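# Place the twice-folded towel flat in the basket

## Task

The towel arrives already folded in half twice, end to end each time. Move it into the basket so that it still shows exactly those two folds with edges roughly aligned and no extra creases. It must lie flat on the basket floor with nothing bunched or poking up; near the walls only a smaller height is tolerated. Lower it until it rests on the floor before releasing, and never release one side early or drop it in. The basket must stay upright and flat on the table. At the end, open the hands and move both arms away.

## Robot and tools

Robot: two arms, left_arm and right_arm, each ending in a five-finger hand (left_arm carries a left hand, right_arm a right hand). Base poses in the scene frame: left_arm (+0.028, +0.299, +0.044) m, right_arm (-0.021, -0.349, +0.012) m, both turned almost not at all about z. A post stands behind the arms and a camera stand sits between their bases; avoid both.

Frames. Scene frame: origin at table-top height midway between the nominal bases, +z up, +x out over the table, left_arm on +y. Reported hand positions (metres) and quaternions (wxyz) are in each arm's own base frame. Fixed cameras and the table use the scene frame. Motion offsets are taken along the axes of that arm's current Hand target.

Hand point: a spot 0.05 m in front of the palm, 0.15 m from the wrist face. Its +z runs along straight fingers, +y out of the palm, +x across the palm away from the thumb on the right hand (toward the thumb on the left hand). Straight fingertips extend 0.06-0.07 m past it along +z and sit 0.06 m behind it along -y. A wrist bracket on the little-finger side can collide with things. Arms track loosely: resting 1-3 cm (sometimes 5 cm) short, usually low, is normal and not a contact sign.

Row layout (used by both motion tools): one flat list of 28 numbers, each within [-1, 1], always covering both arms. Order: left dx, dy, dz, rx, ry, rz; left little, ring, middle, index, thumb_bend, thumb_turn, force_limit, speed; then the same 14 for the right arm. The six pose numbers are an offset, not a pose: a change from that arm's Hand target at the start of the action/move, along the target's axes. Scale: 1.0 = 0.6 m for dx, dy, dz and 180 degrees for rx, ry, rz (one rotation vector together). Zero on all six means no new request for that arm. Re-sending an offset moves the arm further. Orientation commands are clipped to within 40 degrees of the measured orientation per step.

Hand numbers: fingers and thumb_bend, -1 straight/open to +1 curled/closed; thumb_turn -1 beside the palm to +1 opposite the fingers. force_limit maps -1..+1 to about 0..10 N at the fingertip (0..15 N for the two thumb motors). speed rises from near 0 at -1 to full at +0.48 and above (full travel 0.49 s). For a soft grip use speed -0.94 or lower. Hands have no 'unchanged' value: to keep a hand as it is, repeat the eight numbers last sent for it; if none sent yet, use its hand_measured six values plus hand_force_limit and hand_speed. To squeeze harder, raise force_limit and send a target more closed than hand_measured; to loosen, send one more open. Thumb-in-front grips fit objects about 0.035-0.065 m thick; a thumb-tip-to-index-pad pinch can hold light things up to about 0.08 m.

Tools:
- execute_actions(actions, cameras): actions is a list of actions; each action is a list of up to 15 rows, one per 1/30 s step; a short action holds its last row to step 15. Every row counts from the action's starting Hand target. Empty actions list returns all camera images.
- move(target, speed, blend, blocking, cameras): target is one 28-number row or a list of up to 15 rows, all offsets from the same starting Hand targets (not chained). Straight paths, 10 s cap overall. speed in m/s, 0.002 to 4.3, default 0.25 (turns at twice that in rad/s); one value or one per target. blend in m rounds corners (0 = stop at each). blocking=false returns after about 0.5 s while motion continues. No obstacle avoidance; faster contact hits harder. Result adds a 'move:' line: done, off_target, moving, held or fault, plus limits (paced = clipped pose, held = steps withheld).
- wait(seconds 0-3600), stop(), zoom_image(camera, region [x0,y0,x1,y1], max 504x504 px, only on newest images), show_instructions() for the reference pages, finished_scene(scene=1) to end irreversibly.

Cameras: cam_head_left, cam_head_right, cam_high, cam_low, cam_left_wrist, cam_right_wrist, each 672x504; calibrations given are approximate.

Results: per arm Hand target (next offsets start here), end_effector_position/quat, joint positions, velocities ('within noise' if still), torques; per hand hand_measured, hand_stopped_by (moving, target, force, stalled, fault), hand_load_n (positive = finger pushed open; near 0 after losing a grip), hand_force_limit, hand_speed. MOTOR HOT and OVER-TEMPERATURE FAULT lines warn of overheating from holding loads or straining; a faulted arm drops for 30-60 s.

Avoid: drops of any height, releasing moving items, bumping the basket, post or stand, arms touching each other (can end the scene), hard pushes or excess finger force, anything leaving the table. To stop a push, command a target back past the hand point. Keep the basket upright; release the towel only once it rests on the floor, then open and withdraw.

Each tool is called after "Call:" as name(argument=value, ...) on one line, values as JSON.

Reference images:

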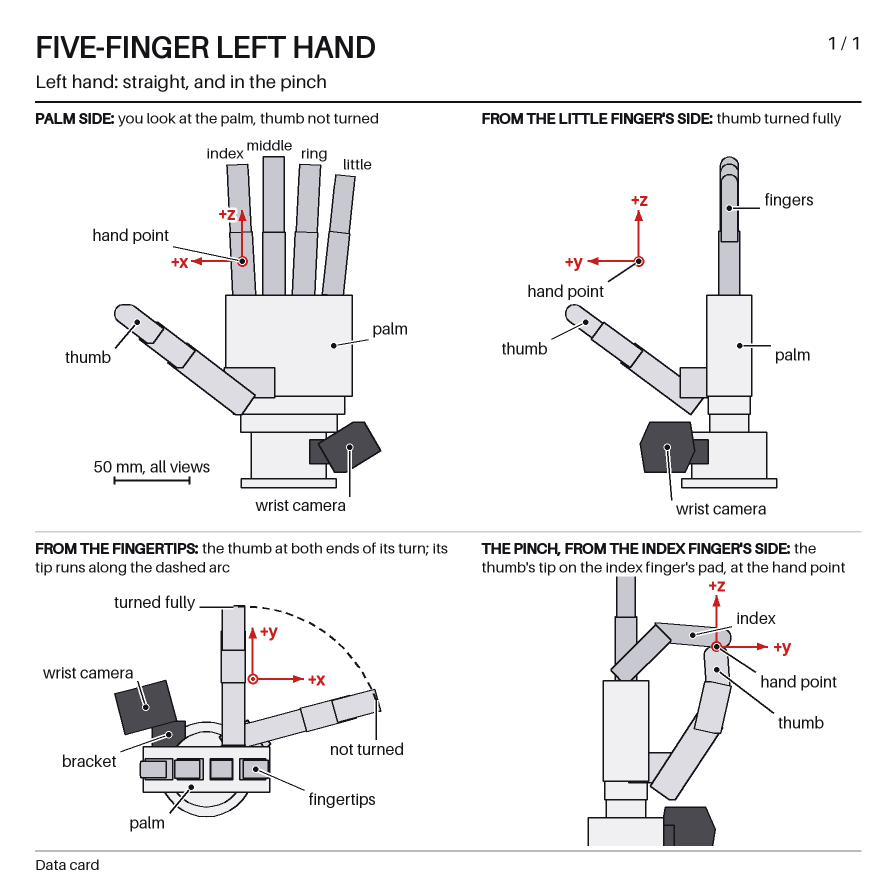

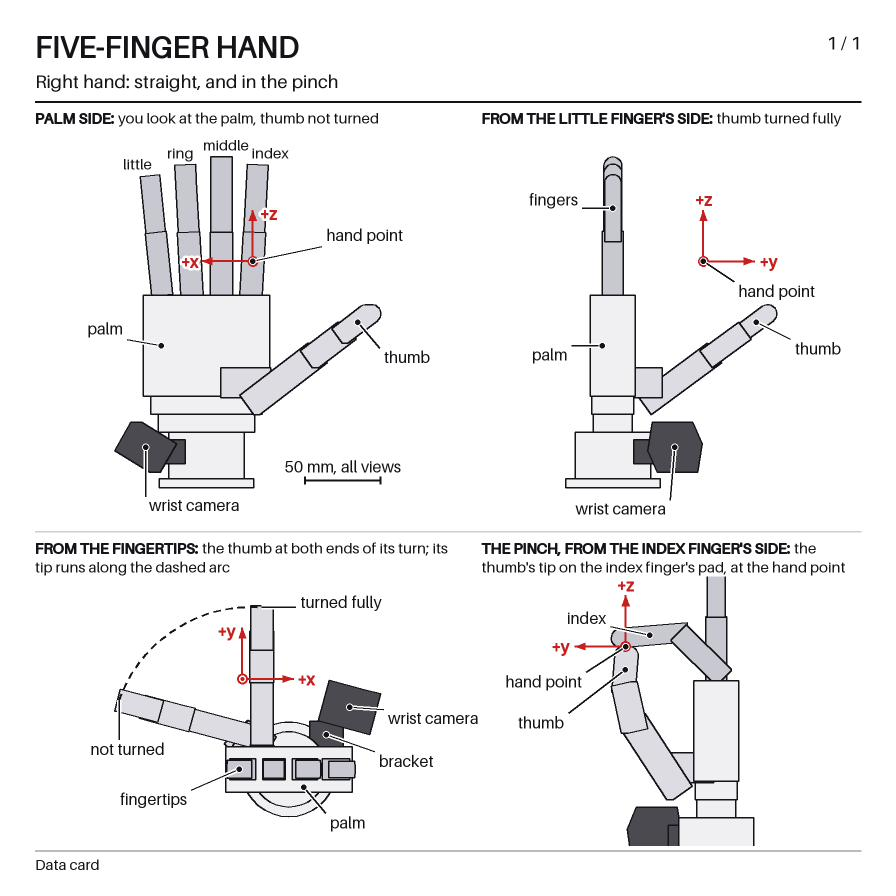

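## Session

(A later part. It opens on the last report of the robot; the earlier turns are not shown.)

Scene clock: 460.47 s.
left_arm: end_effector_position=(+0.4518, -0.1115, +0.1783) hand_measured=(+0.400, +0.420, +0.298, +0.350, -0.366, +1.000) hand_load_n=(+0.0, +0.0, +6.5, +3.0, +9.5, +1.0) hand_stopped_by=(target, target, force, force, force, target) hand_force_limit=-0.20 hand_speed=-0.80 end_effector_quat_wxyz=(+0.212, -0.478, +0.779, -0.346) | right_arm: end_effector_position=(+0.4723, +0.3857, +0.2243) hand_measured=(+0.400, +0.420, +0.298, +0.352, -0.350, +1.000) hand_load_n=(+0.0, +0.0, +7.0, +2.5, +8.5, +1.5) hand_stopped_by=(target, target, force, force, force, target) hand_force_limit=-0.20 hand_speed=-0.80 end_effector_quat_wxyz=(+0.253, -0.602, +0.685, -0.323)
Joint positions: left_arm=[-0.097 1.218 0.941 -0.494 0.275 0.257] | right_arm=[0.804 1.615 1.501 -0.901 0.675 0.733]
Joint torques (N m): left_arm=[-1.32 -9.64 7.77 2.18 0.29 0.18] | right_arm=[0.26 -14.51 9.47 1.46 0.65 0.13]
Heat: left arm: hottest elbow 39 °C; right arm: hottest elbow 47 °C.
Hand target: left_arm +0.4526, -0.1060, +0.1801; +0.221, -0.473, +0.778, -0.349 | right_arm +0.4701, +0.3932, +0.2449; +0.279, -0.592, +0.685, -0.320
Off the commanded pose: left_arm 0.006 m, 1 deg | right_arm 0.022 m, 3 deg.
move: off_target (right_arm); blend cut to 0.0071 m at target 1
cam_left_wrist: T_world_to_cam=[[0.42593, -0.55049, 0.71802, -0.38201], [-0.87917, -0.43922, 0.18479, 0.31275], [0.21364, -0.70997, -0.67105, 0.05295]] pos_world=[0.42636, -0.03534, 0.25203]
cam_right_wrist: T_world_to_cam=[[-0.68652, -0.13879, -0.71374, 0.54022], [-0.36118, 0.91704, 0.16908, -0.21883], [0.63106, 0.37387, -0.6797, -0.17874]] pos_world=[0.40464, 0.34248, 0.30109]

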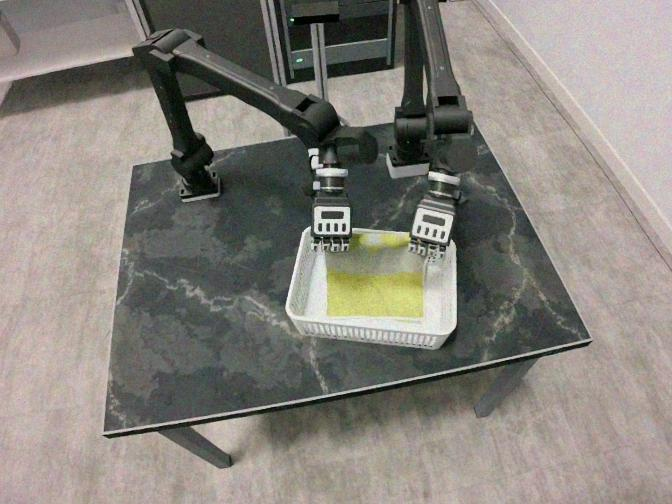

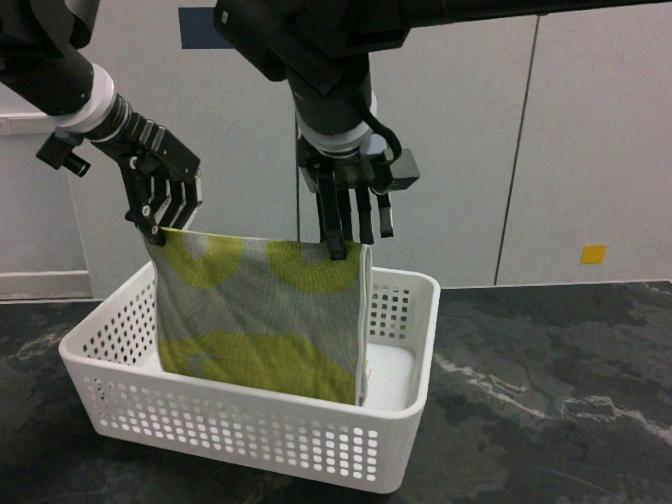

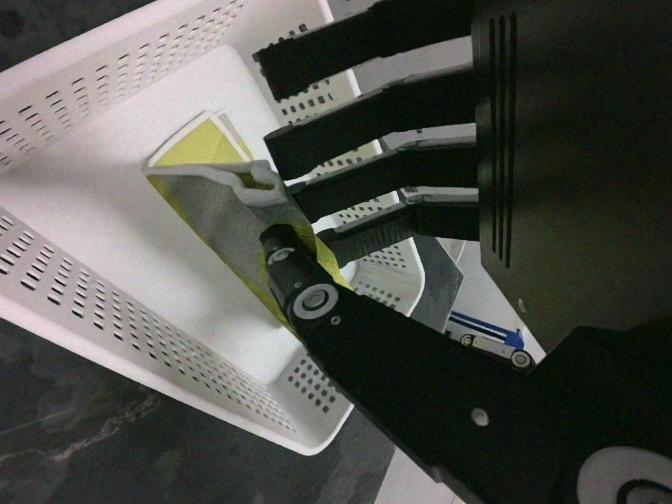

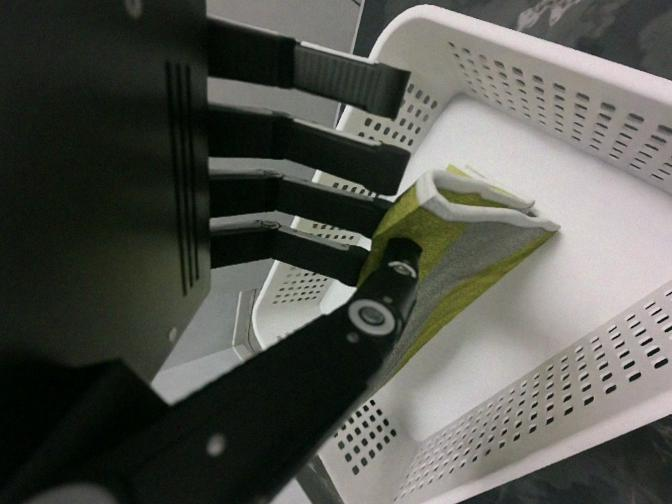

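Call:
move(target=[[-0.0182, -0.2741, 0.004, 0, 0, 0, 0.4, 0.42, 0.42, 0.5, 0.1, 1, -0.2, -0.8, 0.045, -0.2333, 0.0142, 0, 0, 0, 0.4, 0.42, 0.42, 0.5, 0.1, 1, -0.2, -0.8]], speed=0.06, cameras=[])

Call:
wait(seconds=2.0, cameras=["cam_high", "cam_low", "cam_left_wrist", "cam_right_wrist"])

Call:
zoom_image(camera="cam_high", region=[280, 190, 480, 350])

Call:
zoom_image(camera="cam_low", region=[140, 220, 440, 420])

Scene clock: 468.53 s.
left_arm: end_effector_position=(+0.5409, -0.1405, +0.2781) hand_measured=(+0.400, +0.420, +0.298, +0.350, -0.366, +1.000) hand_load_n=(+0.0, +0.0, +6.5, +3.0, +9.5, +1.0) hand_stopped_by=(target, target, force, force, force, target) hand_force_limit=-0.20 hand_speed=-0.80 end_effector_quat_wxyz=(+0.210, -0.477, +0.784, -0.337) | right_arm: end_effector_position=(+0.5490, +0.3542, +0.3231) hand_measured=(+0.400, +0.420, +0.298, +0.352, -0.350, +1.000) hand_load_n=(+0.0, +0.0, +7.0, +3.0, +8.5, +2.0) hand_stopped_by=(target, target, force, force, force, target) hand_force_limit=-0.20 hand_speed=-0.80 end_effector_quat_wxyz=(+0.265, -0.600, +0.686, -0.316)
Joint positions: left_arm=[-0.145 1.429 1.409 -0.761 0.234 0.236] | right_arm=[0.661 1.687 1.835 -1.055 0.579 0.59]
Joint torques (N m): left_arm=[-2.84 -10.87 13.16 1.22 -0.05 -0.12] | right_arm=[-2.2 -12.81 13.9 0.65 0.29 -0.06]
Heat: left arm: hottest elbow 39 °C; right arm: hottest elbow 47 °C.
Hand target: left_arm +0.5547, -0.1478, +0.3022; +0.221, -0.473, +0.778, -0.349 | right_arm +0.5614, +0.3521, +0.3469; +0.279, -0.592, +0.686, -0.320
Off the commanded pose: left_arm 0.029 m, 2 deg | right_arm 0.027 m, 2 deg.
move: off_target (left_arm, right_arm)

Scene clock: 470.53 s.
left_arm: end_effector_position=(+0.5409, -0.1404, +0.2782) hand_measured=(+0.400, +0.420, +0.298, +0.350, -0.366, +1.000) hand_load_n=(+0.0, +0.0, +6.5, +2.5, +9.5, +1.0) hand_stopped_by=(target, target, force, force, force, target) hand_force_limit=-0.20 hand_speed=-0.80 end_effector_quat_wxyz=(+0.210, -0.477, +0.784, -0.337) | right_arm: end_effector_position=(+0.5489, +0.3541, +0.3230) hand_measured=(+0.400, +0.420, +0.298, +0.352, -0.350, +1.000) hand_load_n=(+0.0, +0.0, +6.5, +3.0, +8.5, +1.5) hand_stopped_by=(target, target, force, force, force, target) hand_force_limit=-0.20 hand_speed=-0.80 end_effector_quat_wxyz=(+0.265, -0.600, +0.685, -0.316)
Joint positions: left_arm=[-0.145 1.429 1.41 -0.761 0.233 0.236] | right_arm=[0.661 1.687 1.835 -1.056 0.579 0.589]
Joint torques (N m): left_arm=[-2.96 -11.11 13.14 1.11 -0.04 -0.12] | right_arm=[-2.14 -13.22 13.89 0.65 0.29 -0.1]
Heat: left arm: hottest elbow 39 °C; right arm: hottest elbow 47 °C.
Hand target: left_arm +0.5547, -0.1477, +0.3022; +0.221, -0.473, +0.778, -0.349 | right_arm +0.5613, +0.3520, +0.3470; +0.279, -0.591, +0.686, -0.320
Off the commanded pose: left_arm 0.029 m, 2 deg | right_arm 0.027 m, 2 deg.
wait: 2.00 s; at rest by 0.17 s
cam_left_wrist: T_world_to_cam=[[0.43356, -0.5632, 0.70344, -0.5094], [-0.87805, -0.43957, 0.18924, 0.35802], [0.20263, -0.6997, -0.6851, 0.09177]] pos_world=[0.51662, -0.06531, 0.35346]
cam_right_wrist: T_world_to_cam=[[-0.67883, -0.1261, -0.72339, 0.65334], [-0.36902, 0.91029, 0.18762, -0.17819], [0.63483, 0.39431, -0.66446, -0.16237]] pos_world=[0.48083, 0.30861, 0.39815]

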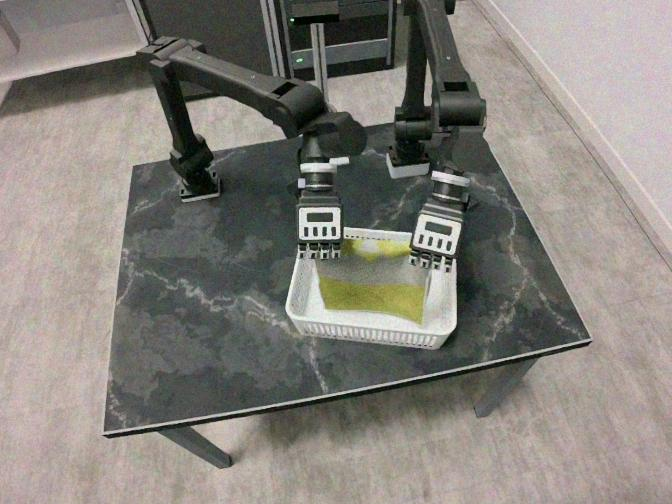

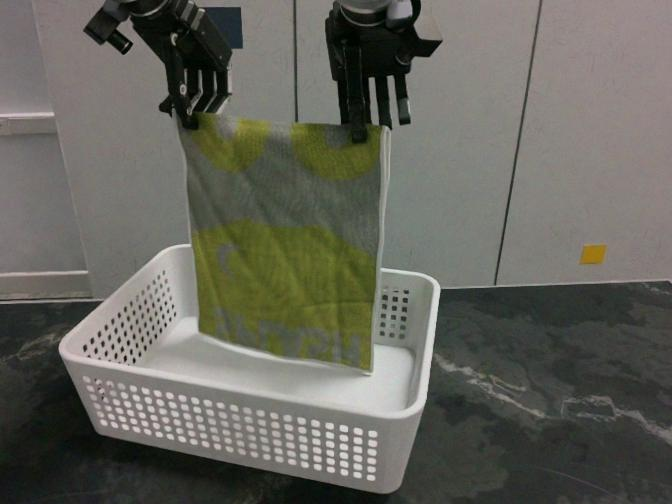

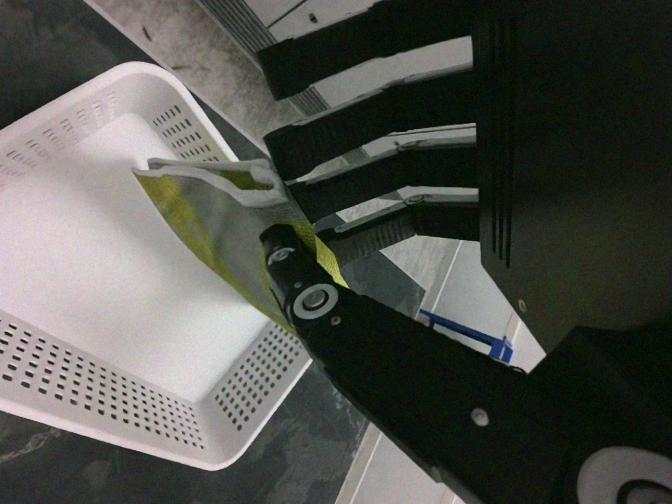

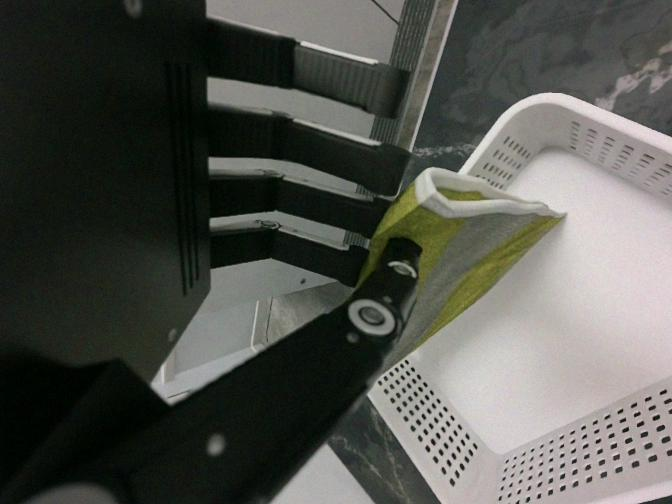

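Scaled by 2.520 from the camera's image (finer frame: 960x720).

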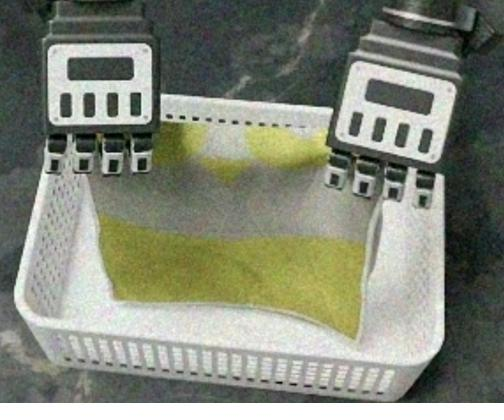

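Scaled by 1.680 from the camera's image (finer frame: 960x720).

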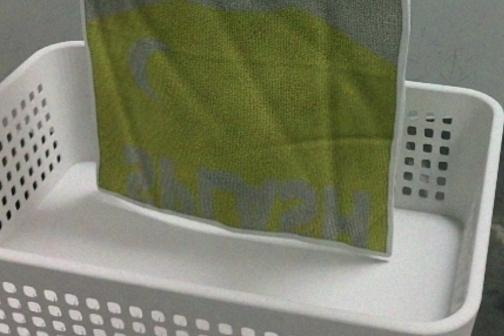

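Call:
move(target=[[-0.0027, 0.0143, 0.0343, 0, 0, 0, 0.4, 0.42, 0.42, 0.5, 0.1, 1, -0.2, -0.8, 0.003, -0.0028, 0.019, 0, 0, 0, 0.4, 0.42, 0.42, 0.5, 0.1, 1, -0.2, -0.8], [0.0121, 0.2634, 0.0079, 0, 0, 0, 0.4, 0.42, 0.42, 0.5, 0.1, 1, -0.2, -0.8, -0.0431, 0.2353, -0.0166, 0, 0, 0, 0.4, 0.42, 0.42, 0.5, 0.1, 1, -0.2, -0.8]], speed=0.05, blend=[0.006, 0], cameras=["cam_high", "cam_low", "cam_left_wrist", "cam_right_wrist"])

Call:
zoom_image(camera="cam_high", region=[280, 190, 480, 350])

Call:
zoom_image(camera="cam_low", region=[60, 130, 440, 470])

Scene clock: 476.87 s.
left_arm: end_effector_position=(+0.4616, -0.1134, +0.1778) hand_measured=(+0.400, +0.420, +0.298, +0.350, -0.366, +1.000) hand_load_n=(+0.0, +0.0, +6.5, +3.0, +9.5, +1.0) hand_stopped_by=(target, target, force, force, force, target) hand_force_limit=-0.20 hand_speed=-0.80 end_effector_quat_wxyz=(+0.210, -0.478, +0.780, -0.346) | right_arm: end_effector_position=(+0.4705, +0.3853, +0.2250) hand_measured=(+0.400, +0.420, +0.298, +0.352, -0.350, +1.000) hand_load_n=(+0.0, +0.0, +7.0, +3.0, +8.5, +2.0) hand_stopped_by=(target, target, force, force, force, target) hand_force_limit=-0.20 hand_speed=-0.80 end_effector_quat_wxyz=(+0.255, -0.602, +0.685, -0.323)
Joint positions: left_arm=[-0.099 1.247 0.965 -0.49 0.276 0.256] | right_arm=[0.806 1.61 1.496 -0.9 0.676 0.735]
Joint torques (N m): left_arm=[-1.32 -9.64 7.79 2.17 0.26 0.16] | right_arm=[0.32 -14.27 9.43 1.39 0.65 0.13]
Heat: left arm: hottest elbow 40 °C; right arm: hottest elbow 47 °C.
Hand target: left_arm +0.4626, -0.1072, +0.1800; +0.221, -0.473, +0.778, -0.349 | right_arm +0.4682, +0.3922, +0.2451; +0.279, -0.591, +0.686, -0.320
Off the commanded pose: left_arm 0.007 m, 1 deg | right_arm 0.021 m, 3 deg.
move: off_target (right_arm)
cam_left_wrist: T_world_to_cam=[[0.42695, -0.55001, 0.71777, -0.38727], [-0.87913, -0.43832, 0.18706, 0.32028], [0.21173, -0.71089, -0.67068, 0.0499]] pos_world=[0.43635, -0.03714, 0.25153]
cam_right_wrist: T_world_to_cam=[[-0.68547, -0.13715, -0.71506, 0.53863], [-0.36106, 0.91687, 0.17026, -0.21949], [0.63227, 0.37489, -0.67801, -0.17836]] pos_world=[0.40274, 0.34198, 0.3016]

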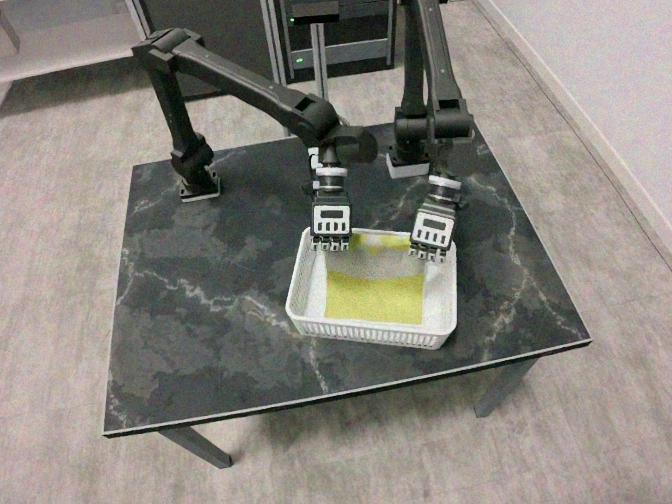

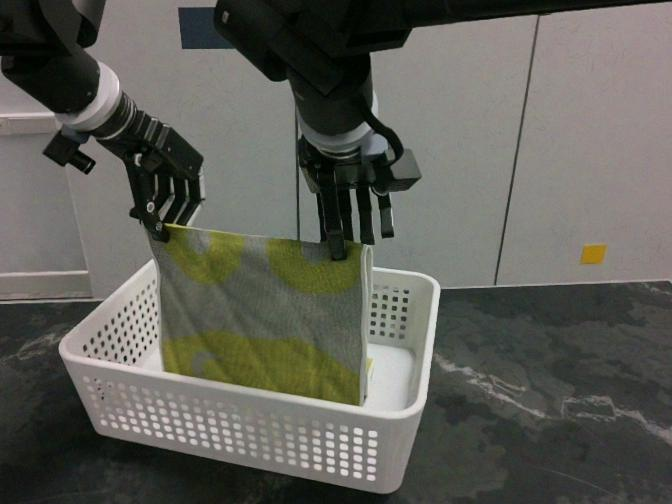

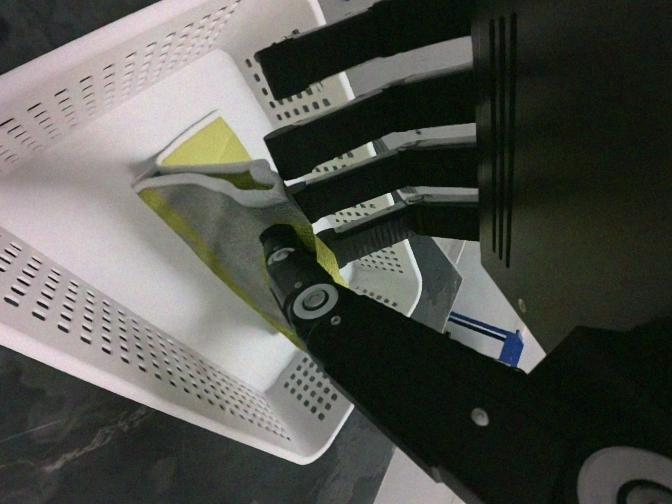

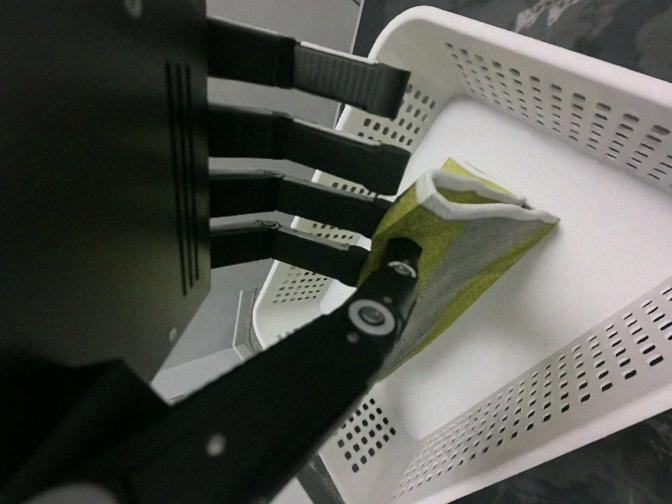

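Scaled by 2.520 from the camera's image (finer frame: 960x720).

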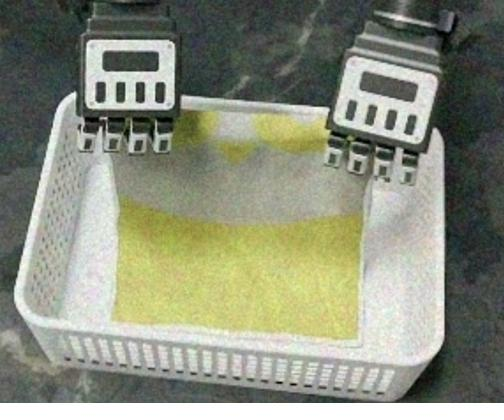

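Scaled by 1.326 from the camera's image (finer frame: 960x720).

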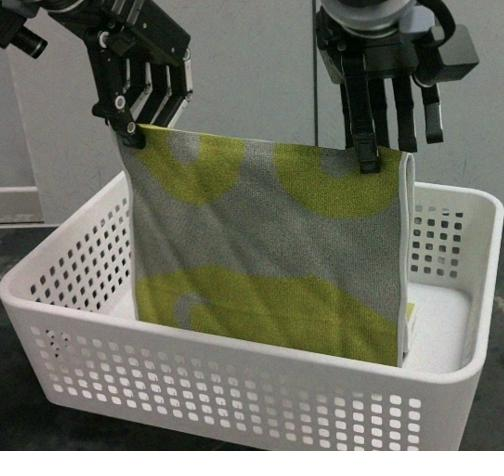

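Call:
move(target=[[0.032, 0.1887, -0.0468, 0, 0, 0, 0.4, 0.42, 0.42, 0.5, 0.1, 1, -0.2, -0.8, -0.0301, 0.1882, -0.0511, 0, 0, 0, 0.4, 0.42, 0.42, 0.5, 0.1, 1, -0.2, -0.8]], speed=0.05, cameras=["all"])

Call:
zoom_image(camera="cam_high", region=[280, 190, 480, 350])

Call:
zoom_image(camera="cam_low", region=[60, 130, 440, 470])

Scene clock: 482.47 s.
left_arm: end_effector_position=(+0.3681, -0.0857, +0.1129) hand_measured=(+0.400, +0.420, +0.298, +0.350, -0.366, +1.000) hand_load_n=(+0.0, +0.0, +6.5, +3.0, +9.5, +1.0) hand_stopped_by=(target, target, force, force, force, target) hand_force_limit=-0.20 hand_speed=-0.80 end_effector_quat_wxyz=(+0.210, -0.478, +0.779, -0.348) | right_arm: end_effector_position=(+0.3786, +0.4177, +0.1617) hand_measured=(+0.400, +0.420, +0.298, +0.352, -0.350, +1.000) hand_load_n=(+0.0, +0.0, +7.0, +2.5, +8.5, +2.0) hand_stopped_by=(target, target, force, force, force, target) hand_force_limit=-0.20 hand_speed=-0.80 end_effector_quat_wxyz=(+0.258, -0.599, +0.684, -0.325)
Joint positions: left_arm=[-0.033 1.035 0.629 -0.378 0.324 0.302] | right_arm=[0.99 1.578 1.298 -0.868 0.77 0.95]
Joint torques (N m): left_arm=[-1.08 -5.83 7.43 2.15 0.25 0.21] | right_arm=[0.21 -13.51 8.79 1.06 0.74 0.12]
Heat: left arm: hottest elbow 39 °C; right arm: hottest elbow 46 °C.
Hand target: left_arm +0.3692, -0.0799, +0.1132; +0.221, -0.473, +0.778, -0.349 | right_arm +0.3760, +0.4242, +0.1778; +0.279, -0.592, +0.685, -0.320
Off the commanded pose: left_arm 0.006 m, 1 deg | right_arm 0.018 m, 3 deg.
move: off_target (right_arm)
cam_left_wrist: T_world_to_cam=[[0.42551, -0.54773, 0.72037, -0.28502], [-0.87958, -0.43751, 0.18689, 0.26267], [0.21281, -0.71315, -0.66793, 0.04493]] pos_world=[0.34275, -0.00915, 0.18624]
cam_right_wrist: T_world_to_cam=[[-0.67836, -0.13521, -0.72218, 0.43248], [-0.36169, 0.91703, 0.16805, -0.27109], [0.63954, 0.3752, -0.67098, -0.17939]] pos_world=[0.31005, 0.37438, 0.23752]

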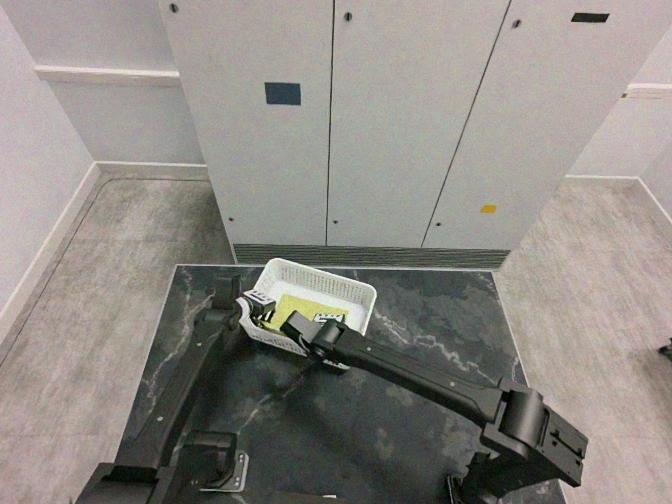

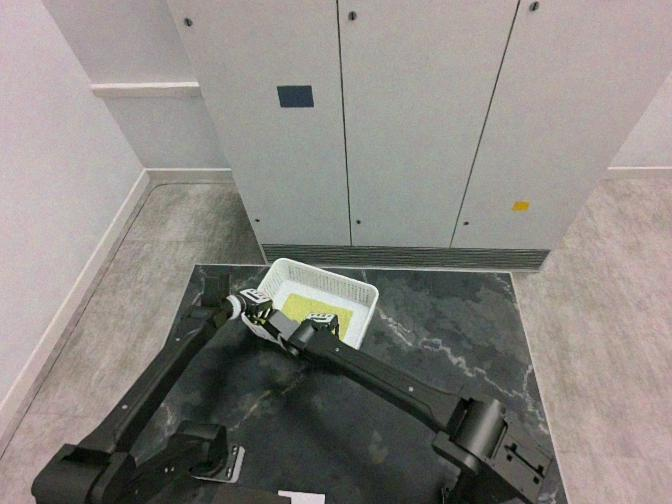

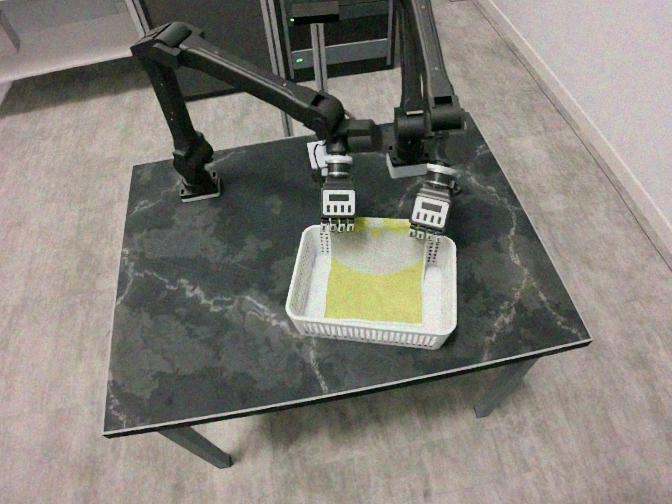

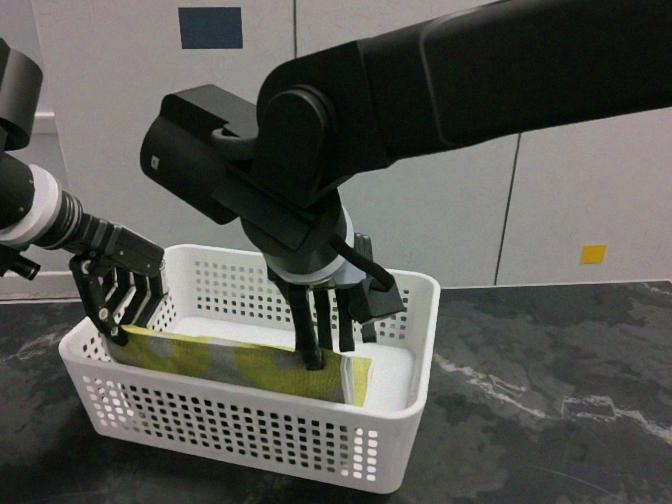

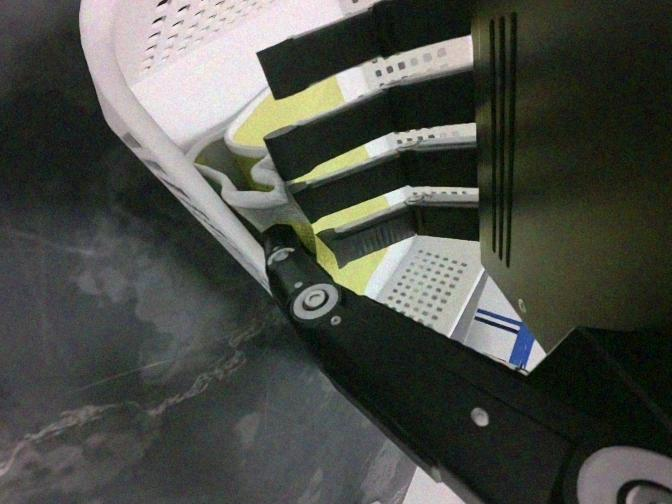

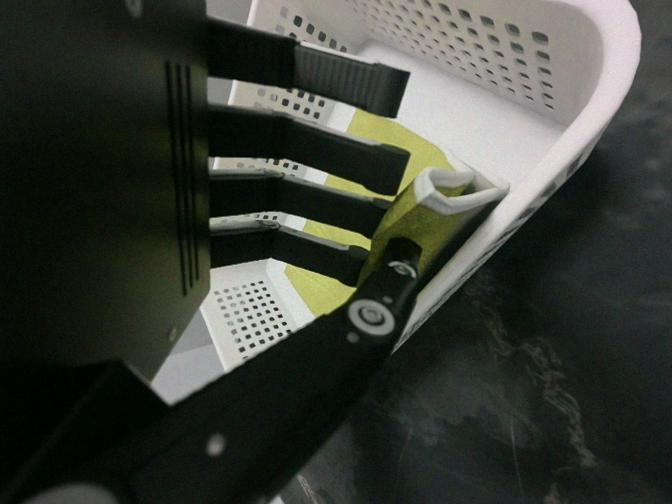

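Scaled by 2.520 from the camera's image (finer frame: 960x720).

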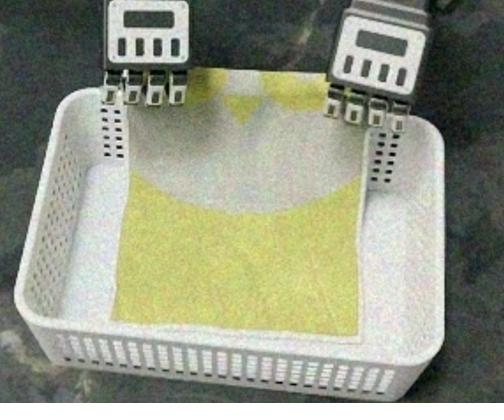

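Scaled by 1.326 from the camera's image (finer frame: 960x720).

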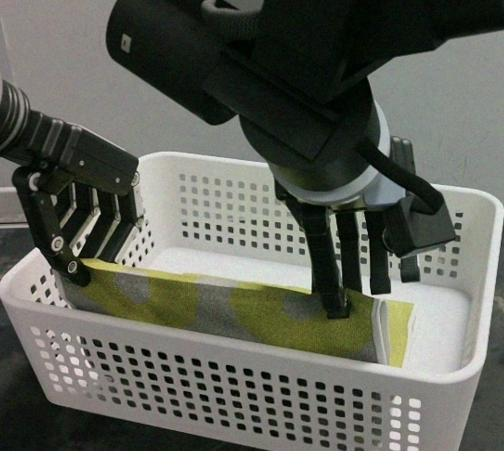

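Call:
zoom_image(camera="cam_left_wrist", region=[60, 30, 460, 330])

Call:
zoom_image(camera="cam_right_wrist", region=[260, 60, 660, 360])

Scaled by 1.260 from the camera's image (finer frame: 960x720).

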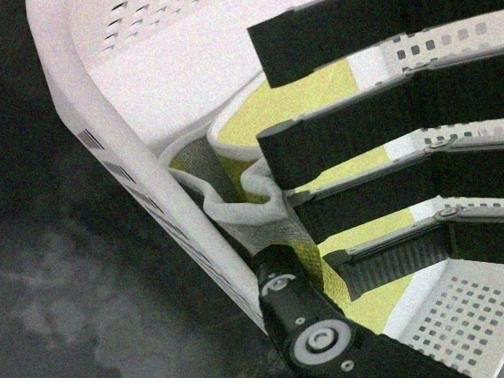

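Scaled by 1.260 from the camera's image (finer frame: 960x720).

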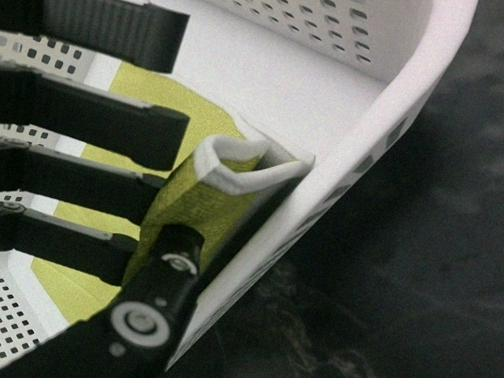

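Call:
move(target=[[-0.0091, -0.0892, 0.0671, 0, 0, 0, 0.4, 0.42, 0.42, 0.5, 0.1, 1, -0.2, -0.8, 0.0316, -0.068, 0.0863, 0, 0, 0, 0.4, 0.42, 0.42, 0.5, 0.1, 1, -0.2, -0.8], [-0.0242, -0.1191, 0.1547, 0, 0, 0, 0.4, 0.42, 0.42, 0.5, 0.1, 1, -0.2, -0.8, 0.0482, -0.0974, 0.1711, 0, 0, 0, 0.4, 0.42, 0.42, 0.5, 0.1, 1, -0.2, -0.8], [-0.0344, -0.1196, 0.2314, 0, 0, 0, 0.4, 0.42, 0.42, 0.5, 0.1, 1, -0.2, -0.8, 0.0603, -0.097, 0.246, 0, 0, 0, 0.4, 0.42, 0.42, 0.5, 0.1, 1, -0.2, -0.8]], speed=0.05, blend=[0.02, 0.02, 0], cameras=["cam_high", "cam_low", "cam_left_wrist", "cam_right_wrist"])

Call:
zoom_image(camera="cam_high", region=[280, 190, 480, 350])

Call:
zoom_image(camera="cam_low", region=[60, 130, 440, 470])

Scene clock: 496.73 s.
left_arm: end_effector_position=(+0.4880, -0.1254, +0.0593) hand_measured=(+0.400, +0.420, +0.298, +0.350, -0.366, +1.000) hand_load_n=(+0.0, +0.0, +7.0, +2.5, +9.0, +1.0) hand_stopped_by=(target, target, force, force, force, target) hand_force_limit=-0.20 hand_speed=-0.80 end_effector_quat_wxyz=(+0.202, -0.479, +0.785, -0.336) | right_arm: end_effector_position=(+0.5060, +0.3699, +0.1217) hand_measured=(+0.400, +0.420, +0.298, +0.352, -0.350, +1.000) hand_load_n=(+0.0, +0.0, +7.0, +3.0, +8.5, +1.5) hand_stopped_by=(target, target, force, force, force, target) hand_force_limit=-0.20 hand_speed=-0.80 end_effector_quat_wxyz=(+0.273, -0.597, +0.686, -0.315)
Joint positions: left_arm=[-0.124 1.485 0.859 -0.172 0.256 0.248] | right_arm=[0.733 1.687 1.298 -0.541 0.62 0.659]
Joint torques (N m): left_arm=[-2.55 -9.88 10.81 2.13 -0.17 -0.06] | right_arm=[-2.55 -12.4 10.04 1.4 0.4 -0.12]
Heat: left arm: hottest elbow 38 °C; right arm: hottest elbow 45 °C.
Hand target: left_arm +0.5140, -0.1301, +0.0761; +0.221, -0.473, +0.778, -0.349 | right_arm +0.5199, +0.3667, +0.1279; +0.279, -0.592, +0.685, -0.320
Off the commanded pose: left_arm 0.031 m, 3 deg | right_arm 0.016 m, 1 deg.
move: off_target (left_arm, right_arm)
cam_left_wrist: T_world_to_cam=[[0.44193, -0.56034, 0.70051, -0.32763], [-0.87658, -0.43562, 0.20454, 0.35847], [0.19055, -0.70445, -0.6837, -0.0318]] pos_world=[0.46508, -0.04983, 0.13444]
cam_right_wrist: T_world_to_cam=[[-0.67063, -0.1178, -0.73238, 0.47444], [-0.37208, 0.90754, 0.19474, -0.16895], [0.64172, 0.4031, -0.65246, -0.28335]] pos_world=[0.43714, 0.32343, 0.1955]

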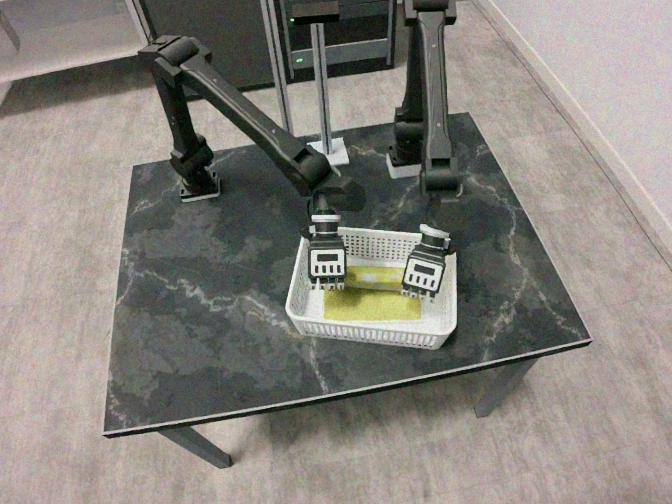

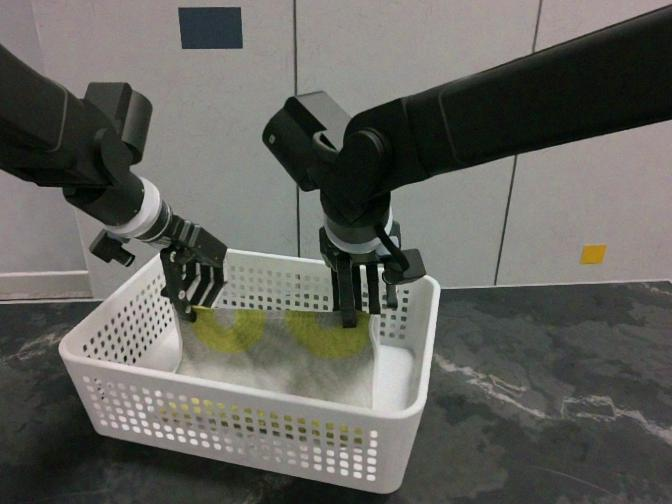

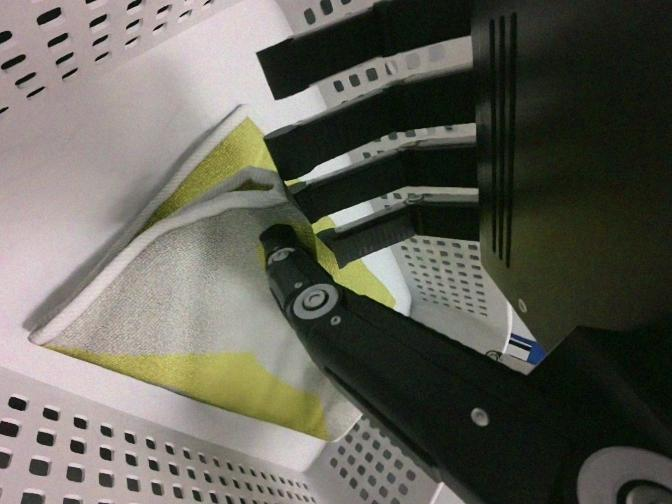

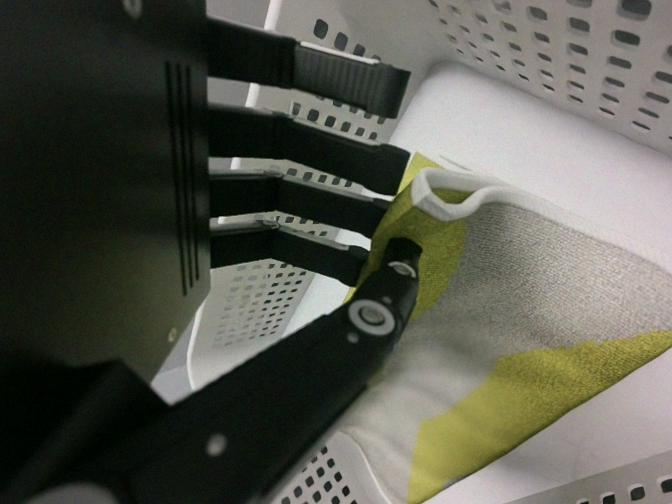

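Scaled by 2.520 from the camera's image (finer frame: 960x720).

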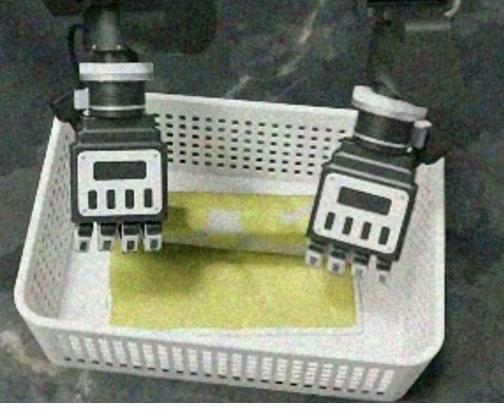

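Scaled by 1.326 from the camera's image (finer frame: 960x720).

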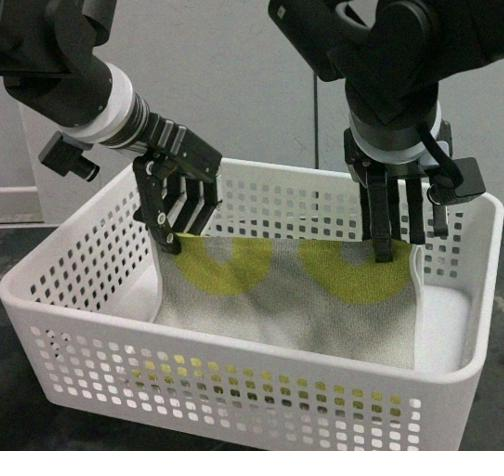

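Call:
move(target=[[-0.0067, -0.003, 0.0695, 0, 0, 0, 0.4, 0.42, 0.42, 0.5, 0.1, 1, -0.2, -0.8, 0.0102, 0.0168, 0.0708, 0, 0, 0, 0.4, 0.42, 0.42, 0.5, 0.1, 1, -0.2, -0.8]], speed=0.04, cameras=["cam_high", "cam_low", "cam_left_wrist", "cam_right_wrist"])

Call:
zoom_image(camera="cam_high", region=[280, 190, 480, 350])

Call:
zoom_image(camera="cam_low", region=[60, 130, 440, 470])

Scene clock: 501.67 s.
left_arm: end_effector_position=(+0.5196, -0.1339, +0.0349) hand_measured=(+0.400, +0.420, +0.298, +0.350, -0.366, +1.000) hand_load_n=(+0.0, +0.0, +6.5, +2.5, +9.5, +1.0) hand_stopped_by=(target, target, force, force, force, target) hand_force_limit=-0.20 hand_speed=-0.80 end_effector_quat_wxyz=(+0.204, -0.479, +0.785, -0.335) | right_arm: end_effector_position=(+0.5348, +0.3628, +0.0930) hand_measured=(+0.400, +0.420, +0.298, +0.352, -0.350, +1.000) hand_load_n=(+0.5, +0.0, +7.0, +3.5, +8.5, +2.0) hand_stopped_by=(target, target, force, force, force, target) hand_force_limit=-0.20 hand_speed=-0.80 end_effector_quat_wxyz=(+0.277, -0.595, +0.685, -0.316)
Joint positions: left_arm=[-0.136 1.604 0.92 -0.11 0.243 0.241] | right_arm=[0.688 1.753 1.298 -0.441 0.594 0.616]
Joint torques (N m): left_arm=[-2.78 -11.34 10.44 2 -0.11 -0.09] | right_arm=[-2.37 -13.1 8.92 1.58 0.32 -0.11]
Heat: left arm: hottest elbow 38 °C; right arm: hottest elbow 44 °C.
Hand target: left_arm +0.5450, -0.1410, +0.0501; +0.221, -0.473, +0.778, -0.349 | right_arm +0.5449, +0.3572, +0.0930; +0.279, -0.592, +0.685, -0.320
Off the commanded pose: left_arm 0.030 m, 3 deg | right_arm 0.012 m, 1 deg.
move: off_target (left_arm, right_arm)
cam_left_wrist: T_world_to_cam=[[0.44094, -0.56265, 0.69928, -0.32894], [-0.87642, -0.43791, 0.20029, 0.3873], [0.19353, -0.70118, -0.68622, -0.06152]] pos_world=[0.49639, -0.05861, 0.11023]
cam_right_wrist: T_world_to_cam=[[-0.66516, -0.11422, -0.73791, 0.46819], [-0.37352, 0.9066, 0.19635, -0.14517], [0.64657, 0.40623, -0.6457, -0.32209]] pos_world=[0.46545, 0.31593, 0.16602]

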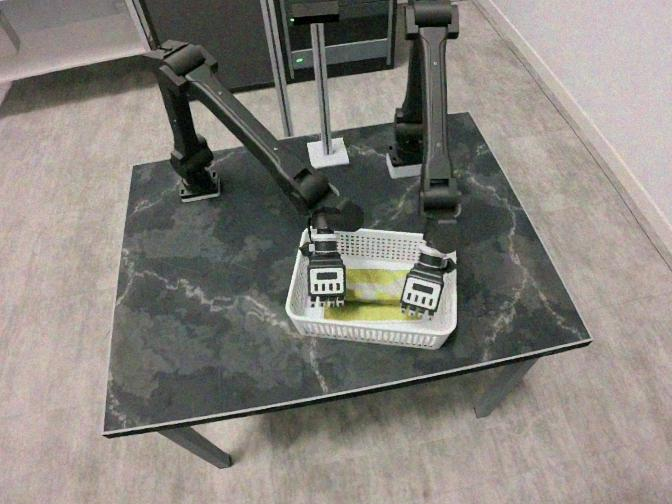

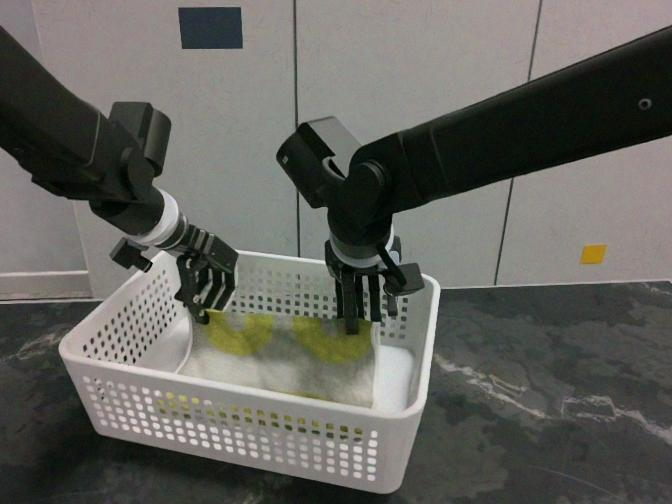

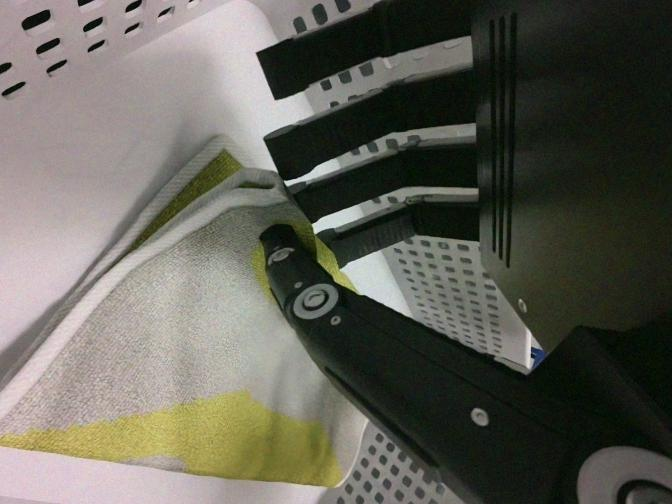

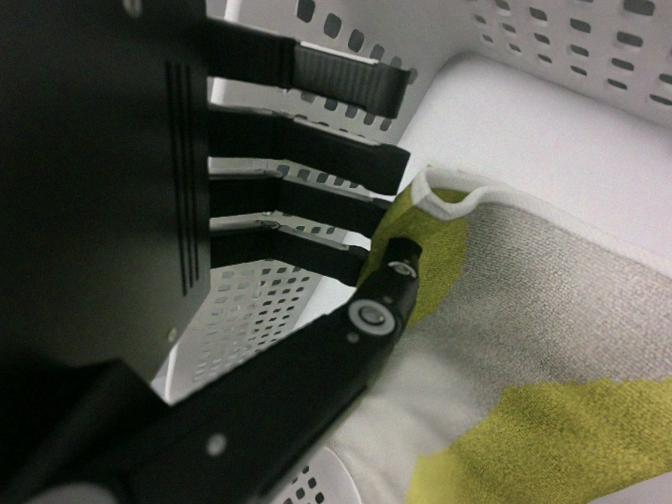

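Scaled by 2.520 from the camera's image (finer frame: 960x720).

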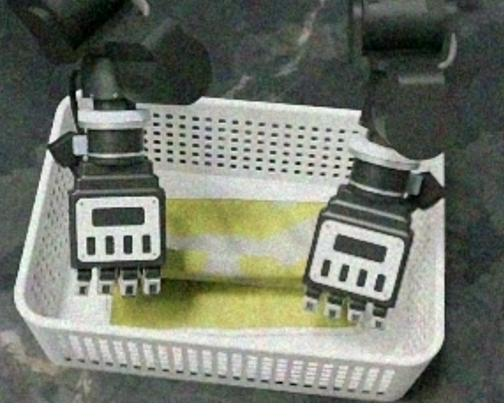

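Scaled by 1.326 from the camera's image (finer frame: 960x720).

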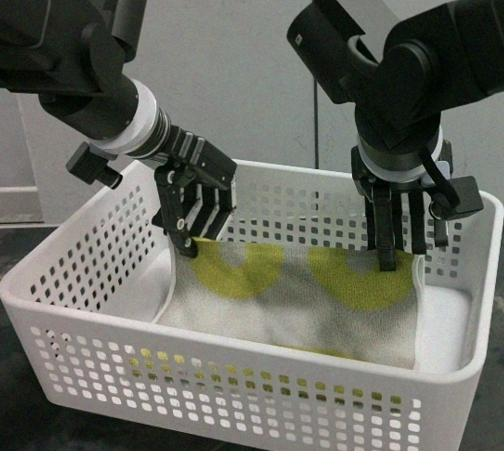

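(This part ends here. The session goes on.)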